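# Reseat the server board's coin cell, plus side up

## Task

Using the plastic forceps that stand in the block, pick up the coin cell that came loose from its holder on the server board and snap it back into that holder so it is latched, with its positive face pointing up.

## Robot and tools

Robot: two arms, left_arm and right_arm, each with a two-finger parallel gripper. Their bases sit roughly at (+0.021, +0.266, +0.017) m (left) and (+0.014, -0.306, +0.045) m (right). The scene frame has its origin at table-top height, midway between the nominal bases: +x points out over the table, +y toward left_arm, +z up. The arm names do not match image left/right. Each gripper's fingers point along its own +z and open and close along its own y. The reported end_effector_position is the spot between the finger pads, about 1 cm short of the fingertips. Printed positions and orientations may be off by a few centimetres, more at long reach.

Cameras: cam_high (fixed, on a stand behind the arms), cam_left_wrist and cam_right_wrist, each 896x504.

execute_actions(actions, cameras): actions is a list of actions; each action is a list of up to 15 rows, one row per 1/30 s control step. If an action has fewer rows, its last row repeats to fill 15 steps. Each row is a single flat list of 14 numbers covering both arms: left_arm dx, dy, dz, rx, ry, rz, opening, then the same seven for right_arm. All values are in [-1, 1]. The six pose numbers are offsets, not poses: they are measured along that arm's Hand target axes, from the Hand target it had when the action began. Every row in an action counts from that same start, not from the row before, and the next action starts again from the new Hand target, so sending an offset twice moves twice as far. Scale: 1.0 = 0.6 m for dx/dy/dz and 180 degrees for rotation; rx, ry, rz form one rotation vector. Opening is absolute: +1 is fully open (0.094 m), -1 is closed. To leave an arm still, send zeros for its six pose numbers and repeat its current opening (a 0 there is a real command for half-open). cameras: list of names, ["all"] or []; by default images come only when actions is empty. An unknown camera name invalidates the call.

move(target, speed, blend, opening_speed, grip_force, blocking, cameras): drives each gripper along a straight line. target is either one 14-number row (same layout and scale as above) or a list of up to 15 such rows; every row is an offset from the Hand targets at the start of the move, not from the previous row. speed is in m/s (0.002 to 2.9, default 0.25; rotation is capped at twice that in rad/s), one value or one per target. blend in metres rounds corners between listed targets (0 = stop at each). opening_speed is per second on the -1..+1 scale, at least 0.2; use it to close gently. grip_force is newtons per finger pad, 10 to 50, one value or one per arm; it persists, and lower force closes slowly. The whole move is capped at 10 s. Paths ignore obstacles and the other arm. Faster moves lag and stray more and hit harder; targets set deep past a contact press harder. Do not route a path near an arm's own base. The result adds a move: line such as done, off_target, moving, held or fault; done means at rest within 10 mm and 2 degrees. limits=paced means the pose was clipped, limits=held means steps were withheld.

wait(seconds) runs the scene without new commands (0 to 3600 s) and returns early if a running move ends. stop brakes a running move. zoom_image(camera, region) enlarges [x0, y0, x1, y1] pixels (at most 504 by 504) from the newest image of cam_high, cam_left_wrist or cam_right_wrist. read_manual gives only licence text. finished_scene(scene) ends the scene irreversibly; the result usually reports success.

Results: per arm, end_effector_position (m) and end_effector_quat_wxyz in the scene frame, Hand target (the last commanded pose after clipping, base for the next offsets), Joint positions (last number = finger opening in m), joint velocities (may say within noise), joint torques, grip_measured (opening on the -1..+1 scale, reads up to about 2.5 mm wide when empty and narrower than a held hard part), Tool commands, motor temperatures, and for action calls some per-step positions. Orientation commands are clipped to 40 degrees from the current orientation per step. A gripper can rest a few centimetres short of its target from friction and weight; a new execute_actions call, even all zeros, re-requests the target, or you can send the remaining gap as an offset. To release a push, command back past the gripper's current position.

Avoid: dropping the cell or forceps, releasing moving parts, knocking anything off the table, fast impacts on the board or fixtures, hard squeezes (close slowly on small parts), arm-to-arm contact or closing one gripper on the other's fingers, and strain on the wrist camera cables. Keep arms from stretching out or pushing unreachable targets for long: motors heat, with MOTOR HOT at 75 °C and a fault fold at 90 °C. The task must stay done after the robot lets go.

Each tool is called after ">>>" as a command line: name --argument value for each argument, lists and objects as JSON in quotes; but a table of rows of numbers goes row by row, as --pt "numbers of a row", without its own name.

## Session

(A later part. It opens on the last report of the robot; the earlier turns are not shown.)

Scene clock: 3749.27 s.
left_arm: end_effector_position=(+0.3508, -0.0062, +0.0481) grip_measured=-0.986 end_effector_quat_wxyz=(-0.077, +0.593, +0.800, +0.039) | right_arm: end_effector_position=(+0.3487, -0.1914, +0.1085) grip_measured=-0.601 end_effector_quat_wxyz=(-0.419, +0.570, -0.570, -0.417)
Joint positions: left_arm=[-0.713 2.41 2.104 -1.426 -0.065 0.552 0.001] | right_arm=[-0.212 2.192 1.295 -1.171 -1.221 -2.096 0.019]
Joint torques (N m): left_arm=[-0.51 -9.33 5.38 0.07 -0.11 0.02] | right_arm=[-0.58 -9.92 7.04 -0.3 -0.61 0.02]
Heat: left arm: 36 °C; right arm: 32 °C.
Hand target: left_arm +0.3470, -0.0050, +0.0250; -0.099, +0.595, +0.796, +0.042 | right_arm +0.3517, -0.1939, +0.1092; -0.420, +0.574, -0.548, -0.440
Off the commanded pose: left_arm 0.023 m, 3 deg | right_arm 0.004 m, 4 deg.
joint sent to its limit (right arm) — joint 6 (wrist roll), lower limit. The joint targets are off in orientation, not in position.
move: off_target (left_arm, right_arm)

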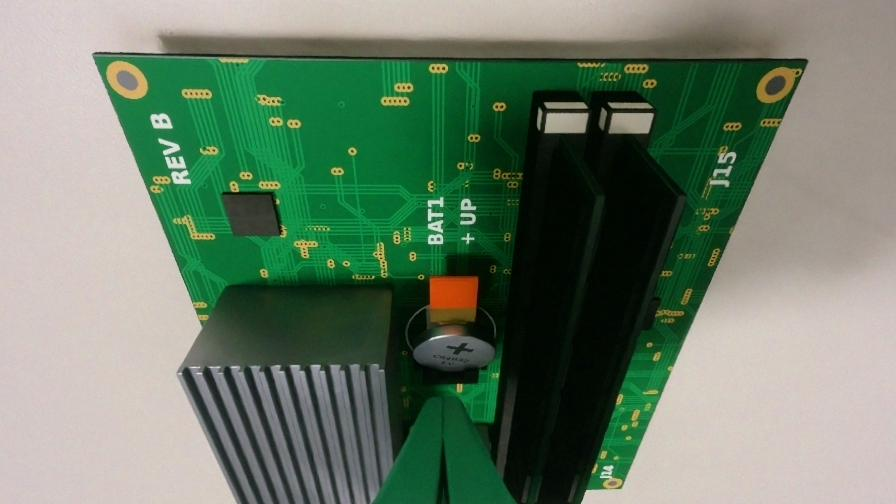

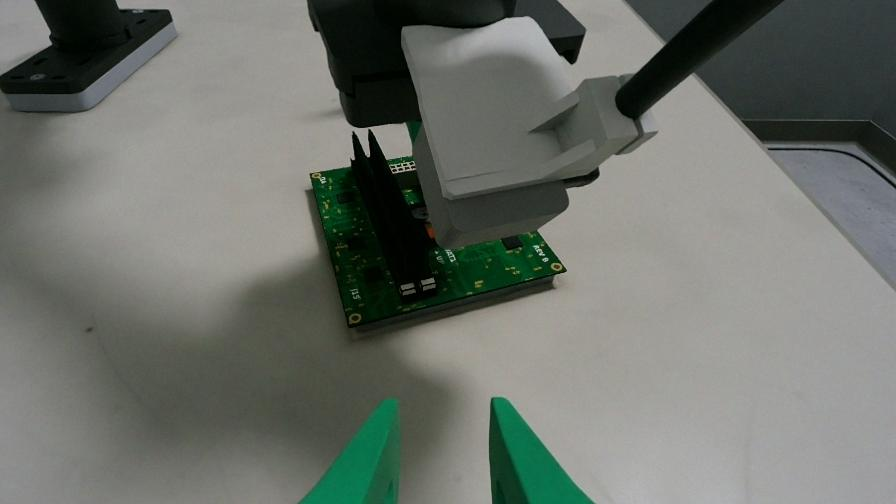

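>>> execute_actions --actions '[]' --cameras '["all"]'

>>> zoom_image --camera "cam_left_wrist" --region '[370, 270, 530, 430]'

Scene clock: 3776.40 s.
left_arm: end_effector_position=(+0.3508, -0.0062, +0.0481) grip_measured=-0.986 end_effector_quat_wxyz=(-0.077, +0.593, +0.800, +0.039) | right_arm: end_effector_position=(+0.3486, -0.1914, +0.1084) grip_measured=-0.601 end_effector_quat_wxyz=(-0.418, +0.571, -0.571, -0.417)
Joint positions: left_arm=[-0.713 2.41 2.104 -1.426 -0.065 0.552 0.001] | right_arm=[-0.212 2.192 1.295 -1.171 -1.22 -2.096 0.019]
Joint velocities: within noise
Joint torques (N m): left_arm=[-0.54 -9.29 5.41 0.07 -0.11 0.03] | right_arm=[-0.58 -9.92 7.04 -0.29 -0.62 0.02]
Motor temperatures (°C): left_arm=[21 35 33 21 22 22 26] | right_arm=[24 33 25 22 25 22 23]
Heat: left arm: 35 °C; right arm: 33 °C.
Hand target: left_arm +0.3470, -0.0050, +0.0250; -0.099, +0.595, +0.796, +0.042 | right_arm +0.3517, -0.1939, +0.1092; -0.420, +0.574, -0.548, -0.440
Tool commands: left_gripper/opening=-1.0 right_gripper/opening=-0.6
Off the commanded pose: left_arm 0.023 m, 3 deg | right_arm 0.004 m, 4 deg.

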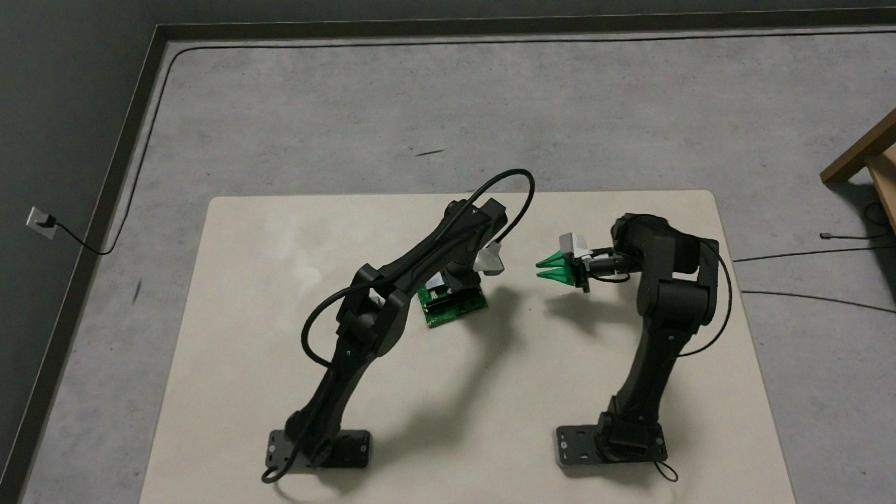

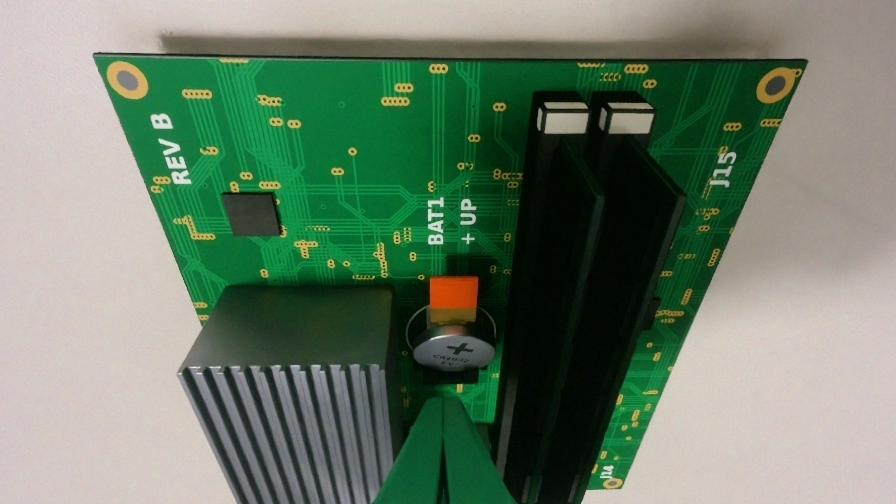

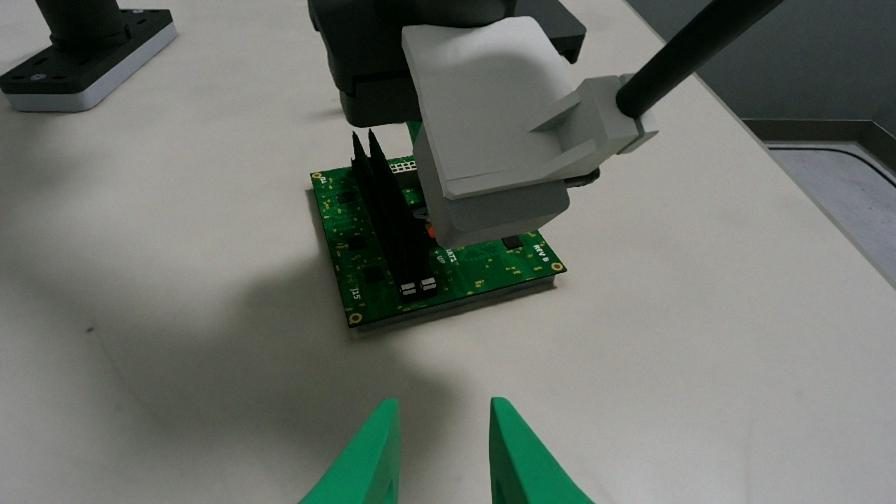

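Scaled by 3.150 from the camera's image (finer frame: 1280x720).

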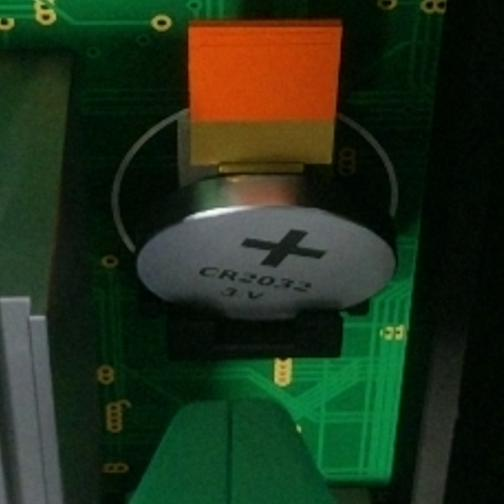

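>>> move --target '[-0.0022, -0.0024, 0.0167, 0, 0, 0, -1, 0, 0, 0, 0, 0, 0, -0.6]' --speed 0.03 --cameras '["cam_left_wrist"]'

>>> zoom_image --camera "cam_left_wrist" --region '[370, 270, 530, 430]'

Scene clock: 3855.67 s.
left_arm: end_effector_position=(+0.3492, -0.0061, +0.0377) grip_measured=-0.986 end_effector_quat_wxyz=(-0.078, +0.594, +0.799, +0.039) | right_arm: end_effector_position=(+0.3485, -0.1914, +0.1084) grip_measured=-0.601 end_effector_quat_wxyz=(-0.418, +0.570, -0.571, -0.417)
Joint positions: left_arm=[-0.715 2.41 2.063 -1.386 -0.065 0.552 0.001] | right_arm=[-0.212 2.192 1.295 -1.172 -1.22 -2.096 0.019]
Joint torques (N m): left_arm=[-0.54 -9.4 5.34 0.07 -0.09 -0.02] | right_arm=[-0.61 -9.91 7.08 -0.3 -0.62 0.02]
Heat: left arm: 36 °C; right arm: 34 °C.
Hand target: left_arm +0.3449, -0.0048, +0.0150; -0.099, +0.595, +0.796, +0.042 | right_arm +0.3517, -0.1939, +0.1092; -0.420, +0.574, -0.548, -0.440
Off the commanded pose: left_arm 0.023 m, 2 deg | right_arm 0.004 m, 4 deg.
joint sent to its limit (right arm) — joint 6 (wrist roll), lower limit. The joint targets are off in orientation, not in position.
move: off_target (left_arm)

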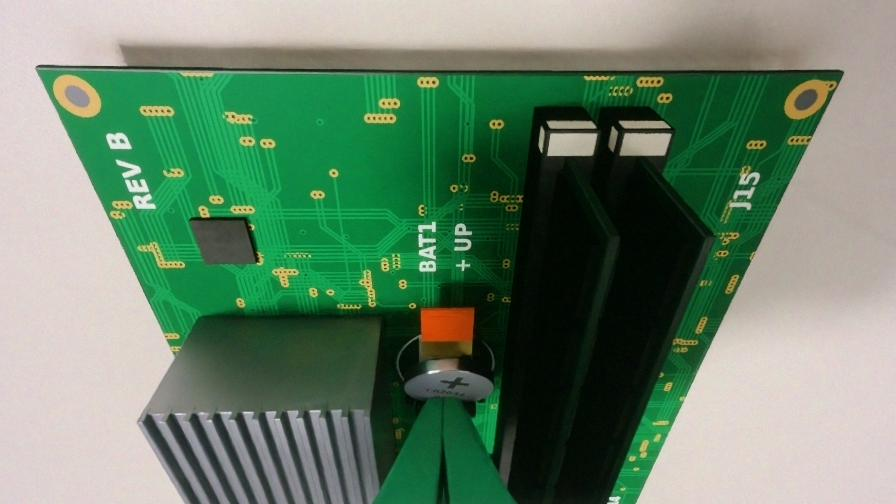

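Scaled by 3.150 from the camera's image (finer frame: 1280x720).

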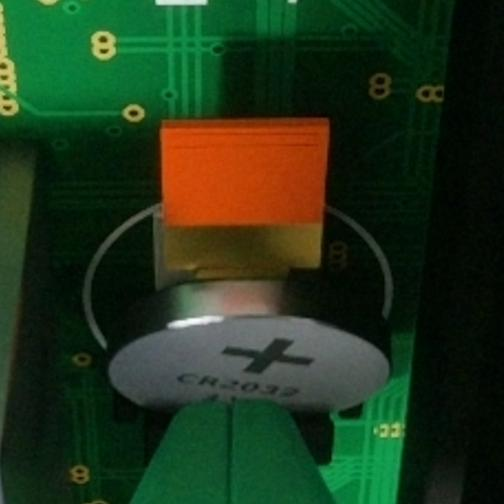

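>>> move --target '[-0.0029, -0.0004, 0.0079, 0, 0, 0, -1, 0, 0, 0, 0, 0, 0, -0.6]' --speed 0.03 --cameras '["cam_left_wrist"]'

>>> zoom_image --camera "cam_left_wrist" --region '[370, 290, 530, 450]'

Scene clock: 3869.07 s.
left_arm: end_effector_position=(+0.3486, -0.0055, +0.0317) grip_measured=-0.986 end_effector_quat_wxyz=(-0.082, +0.594, +0.799, +0.040) | right_arm: end_effector_position=(+0.3485, -0.1914, +0.1084) grip_measured=-0.601 end_effector_quat_wxyz=(-0.418, +0.570, -0.571, -0.417)
Joint positions: left_arm=[-0.715 2.419 2.053 -1.375 -0.065 0.552 0.001] | right_arm=[-0.212 2.192 1.295 -1.172 -1.22 -2.096 0.019]
Joint torques (N m): left_arm=[-0.68 -9.68 5.42 0.1 -0.09 -0.03] | right_arm=[-0.58 -9.92 7.08 -0.3 -0.62 0.02]
Heat: left arm: 36 °C; right arm: 34 °C.
Hand target: left_arm +0.3446, -0.0056, +0.0101; -0.099, +0.595, +0.796, +0.042 | right_arm +0.3517, -0.1939, +0.1092; -0.420, +0.574, -0.548, -0.440
Off the commanded pose: left_arm 0.022 m, 2 deg | right_arm 0.004 m, 4 deg.
joint sent to its limit (right arm) — joint 6 (wrist roll), lower limit. The joint targets are off in orientation, not in position.
move: off_target (left_arm)

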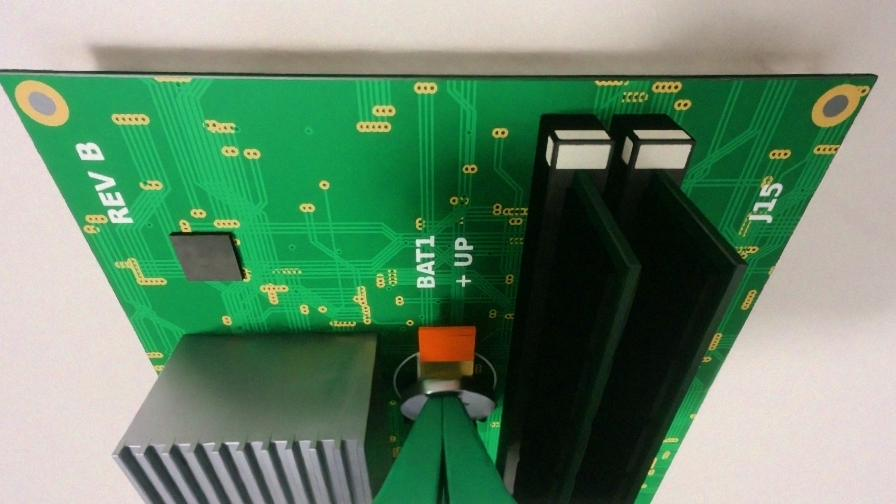

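Scaled by 3.150 from the camera's image (finer frame: 1280x720).

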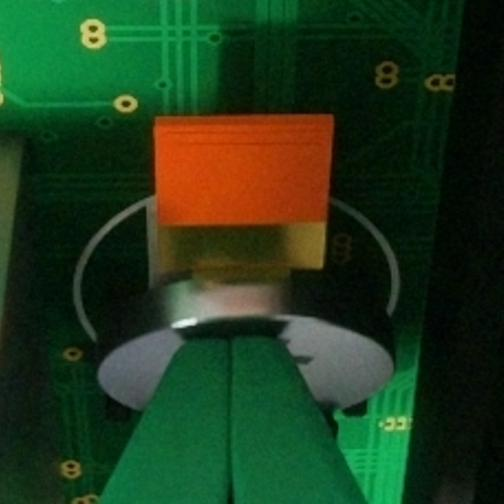

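>>> move --target '[-0.0014, 0.0003, 0.0065, 0, 0, 0, -1, 0, 0, 0, 0, 0, 0, -0.6]' --speed 0.03 --cameras '["cam_left_wrist"]'

>>> zoom_image --camera "cam_left_wrist" --region '[370, 290, 530, 450]'

Scene clock: 3878.13 s.
left_arm: end_effector_position=(+0.3487, -0.0054, +0.0308) grip_measured=-0.986 end_effector_quat_wxyz=(-0.082, +0.594, +0.799, +0.040) | right_arm: end_effector_position=(+0.3485, -0.1914, +0.1084) grip_measured=-0.601 end_effector_quat_wxyz=(-0.418, +0.570, -0.571, -0.417)
Joint positions: left_arm=[-0.715 2.419 2.05 -1.371 -0.066 0.552 0.001] | right_arm=[-0.212 2.192 1.295 -1.172 -1.22 -2.096 0.019]
Joint torques (N m): left_arm=[-0.68 -9.42 4.89 0.21 -0.08 -0.03] | right_arm=[-0.58 -9.91 7.06 -0.3 -0.62 0.02]
Heat: left arm: 37 °C; right arm: 34 °C.
Hand target: left_arm +0.3446, -0.0057, +0.0061; -0.099, +0.595, +0.796, +0.042 | right_arm +0.3517, -0.1939, +0.1092; -0.420, +0.574, -0.548, -0.440
Off the commanded pose: left_arm 0.025 m, 2 deg | right_arm 0.004 m, 4 deg.
joint sent to its limit (right arm) — joint 6 (wrist roll), lower limit. The joint targets are off in orientation, not in position.
move: off_target (left_arm)

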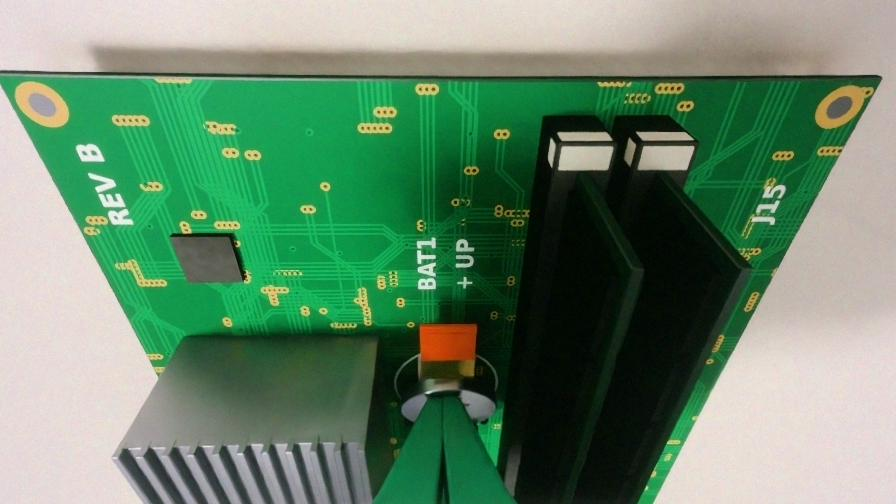

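Scaled by 3.150 from the camera's image (finer frame: 1280x720).

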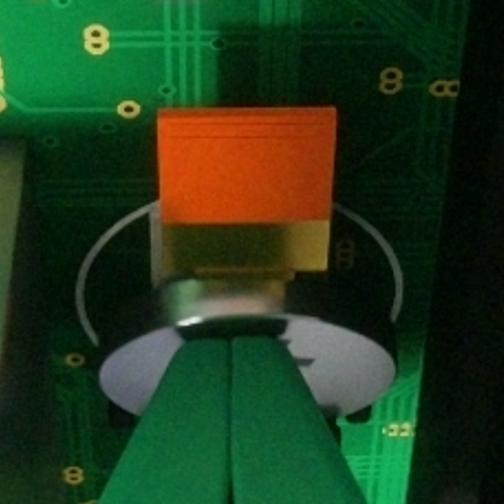

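>>> move --target '[-0.0014, 0.0003, 0.0065, 0, 0, 0, -1, 0, 0, 0, 0, 0, 0, -0.6]' --speed 0.03 --cameras '["cam_left_wrist"]'

>>> zoom_image --camera "cam_left_wrist" --region '[370, 290, 530, 450]'

Scene clock: 3885.10 s.
left_arm: end_effector_position=(+0.3488, -0.0053, +0.0298) grip_measured=-0.986 end_effector_quat_wxyz=(-0.081, +0.594, +0.799, +0.040) | right_arm: end_effector_position=(+0.3485, -0.1914, +0.1084) grip_measured=-0.601 end_effector_quat_wxyz=(-0.418, +0.570, -0.571, -0.417)
Joint positions: left_arm=[-0.715 2.419 2.045 -1.367 -0.067 0.552 0.001] | right_arm=[-0.212 2.192 1.295 -1.172 -1.22 -2.096 0.019]
Joint torques (N m): left_arm=[-0.7 -9.22 4.3 0.31 -0.07 -0.03] | right_arm=[-0.59 -9.91 7.08 -0.29 -0.62 0.03]
Heat: left arm: 37 °C; right arm: 34 °C.
Hand target: left_arm +0.3446, -0.0057, +0.0022; -0.099, +0.595, +0.796, +0.042 | right_arm +0.3517, -0.1939, +0.1092; -0.420, +0.574, -0.548, -0.440
Off the commanded pose: left_arm 0.028 m, 2 deg | right_arm 0.004 m, 4 deg.
joint sent to its limit (right arm) — joint 6 (wrist roll), lower limit. The joint targets are off in orientation, not in position.
move: off_target (left_arm)

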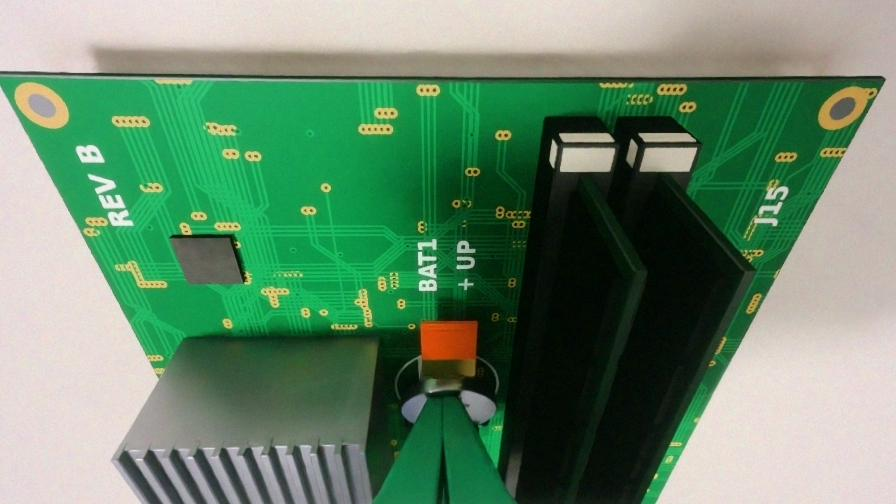

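Scaled by 3.150 from the camera's image (finer frame: 1280x720).

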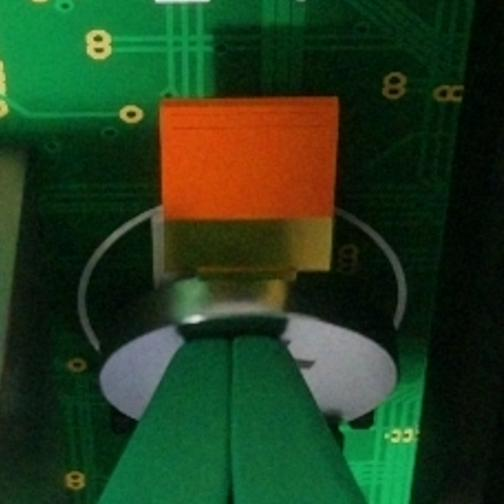

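>>> move --target '[-0.0014, 0.0003, 0.0065, 0, 0, 0, -1, 0, 0, 0, 0, 0, 0, -0.6]' --speed 0.03 --cameras '["cam_left_wrist"]'

>>> zoom_image --camera "cam_left_wrist" --region '[370, 290, 530, 450]'

Scene clock: 3891.30 s.
left_arm: end_effector_position=(+0.3490, -0.0060, +0.0270) grip_measured=-0.986 end_effector_quat_wxyz=(-0.079, +0.595, +0.799, +0.041) | right_arm: end_effector_position=(+0.3485, -0.1914, +0.1084) grip_measured=-0.601 end_effector_quat_wxyz=(-0.418, +0.570, -0.571, -0.417)
Joint positions: left_arm=[-0.717 2.419 2.035 -1.352 -0.069 0.552 0.001] | right_arm=[-0.212 2.192 1.295 -1.172 -1.22 -2.096 0.019]
Joint torques (N m): left_arm=[-0.53 -8.92 4.41 0.31 -0.06 -0.03] | right_arm=[-0.58 -9.92 7.08 -0.3 -0.62 0.02]
Heat: left arm: 38 °C; right arm: 34 °C.
Hand target: left_arm +0.3446, -0.0057, -0.0018; -0.099, +0.595, +0.796, +0.042 | right_arm +0.3517, -0.1939, +0.1092; -0.420, +0.574, -0.548, -0.440
Off the commanded pose: left_arm 0.029 m, 2 deg | right_arm 0.004 m, 4 deg.
joint sent to its limit (right arm) — joint 6 (wrist roll), lower limit. The joint targets are off in orientation, not in position.
move: off_target (left_arm)

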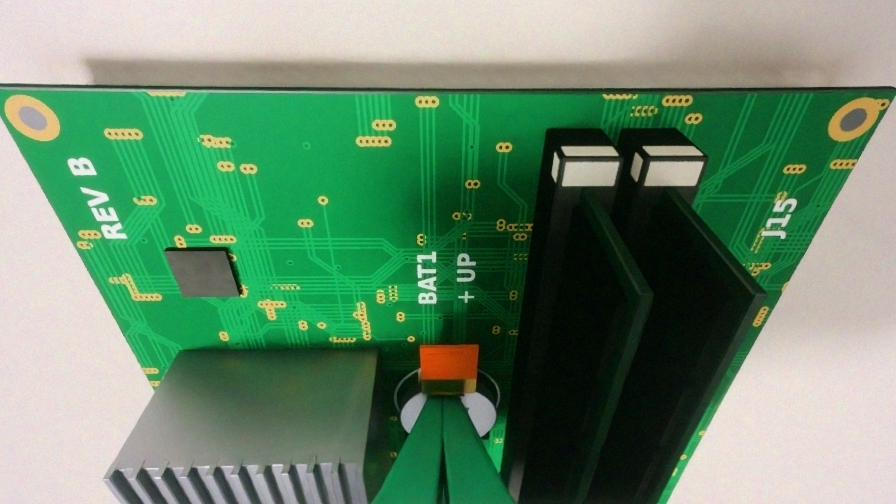

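Scaled by 3.150 from the camera's image (finer frame: 1280x720).

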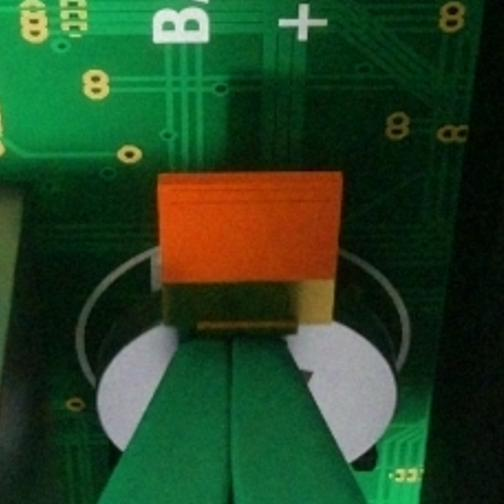

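>>> move --pt "-0.0006 0.0038 -0.0344 0 0 0 -1 0 0 0 0 0 0 -0.6" --pt "0.0133 0.0004 -0.0994 0 0 0 -1 0 0 0 0 0 0 -0.6" --speed '[0.04, 0.08]' --blend 0.005 --cameras '["cam_left_wrist"]'

>>> zoom_image --camera "cam_left_wrist" --region '[370, 230, 530, 390]'

Scene clock: 3903.93 s.
left_arm: end_effector_position=(+0.3506, -0.0074, +0.0656) grip_measured=-0.986 end_effector_quat_wxyz=(-0.087, +0.595, +0.798, +0.042) | right_arm: end_effector_position=(+0.3485, -0.1914, +0.1084) grip_measured=-0.601 end_effector_quat_wxyz=(-0.418, +0.570, -0.571, -0.417)
Joint positions: left_arm=[-0.717 2.439 2.222 -1.535 -0.069 0.552 0.001] | right_arm=[-0.212 2.192 1.295 -1.172 -1.22 -2.096 0.019]
Joint torques (N m): left_arm=[-0.5 -10.58 8.8 -0.34 -0.06 -0.03] | right_arm=[-0.58 -9.92 7.06 -0.3 -0.62 0.03]
Heat: left arm: 38 °C; right arm: 34 °C.
Hand target: left_arm +0.3491, -0.0091, +0.0579; -0.099, +0.595, +0.796, +0.042 | right_arm +0.3517, -0.1939, +0.1092; -0.420, +0.574, -0.548, -0.440
Off the commanded pose: left_arm 0.008 m, 1 deg | right_arm 0.004 m, 4 deg.
joint sent to its limit (right arm) — joint 6 (wrist roll), lower limit. The joint targets are off in orientation, not in position.
move: done

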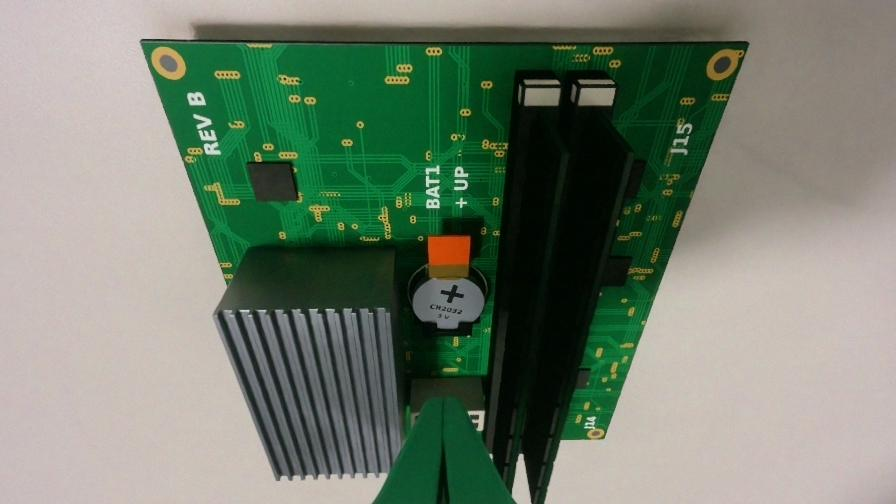

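Scaled by 3.150 from the camera's image (finer frame: 1280x720).

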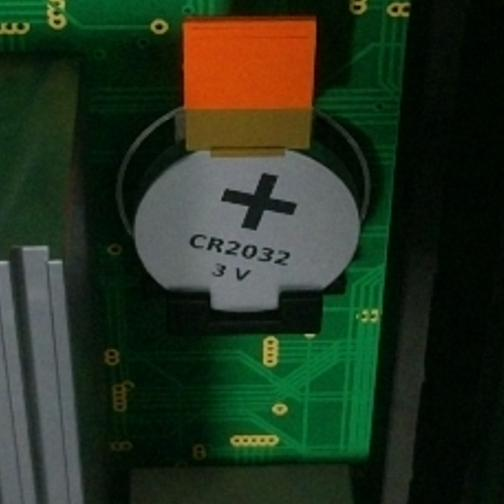

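>>> finished_scene --scene 1

The scene is finished: the task was done.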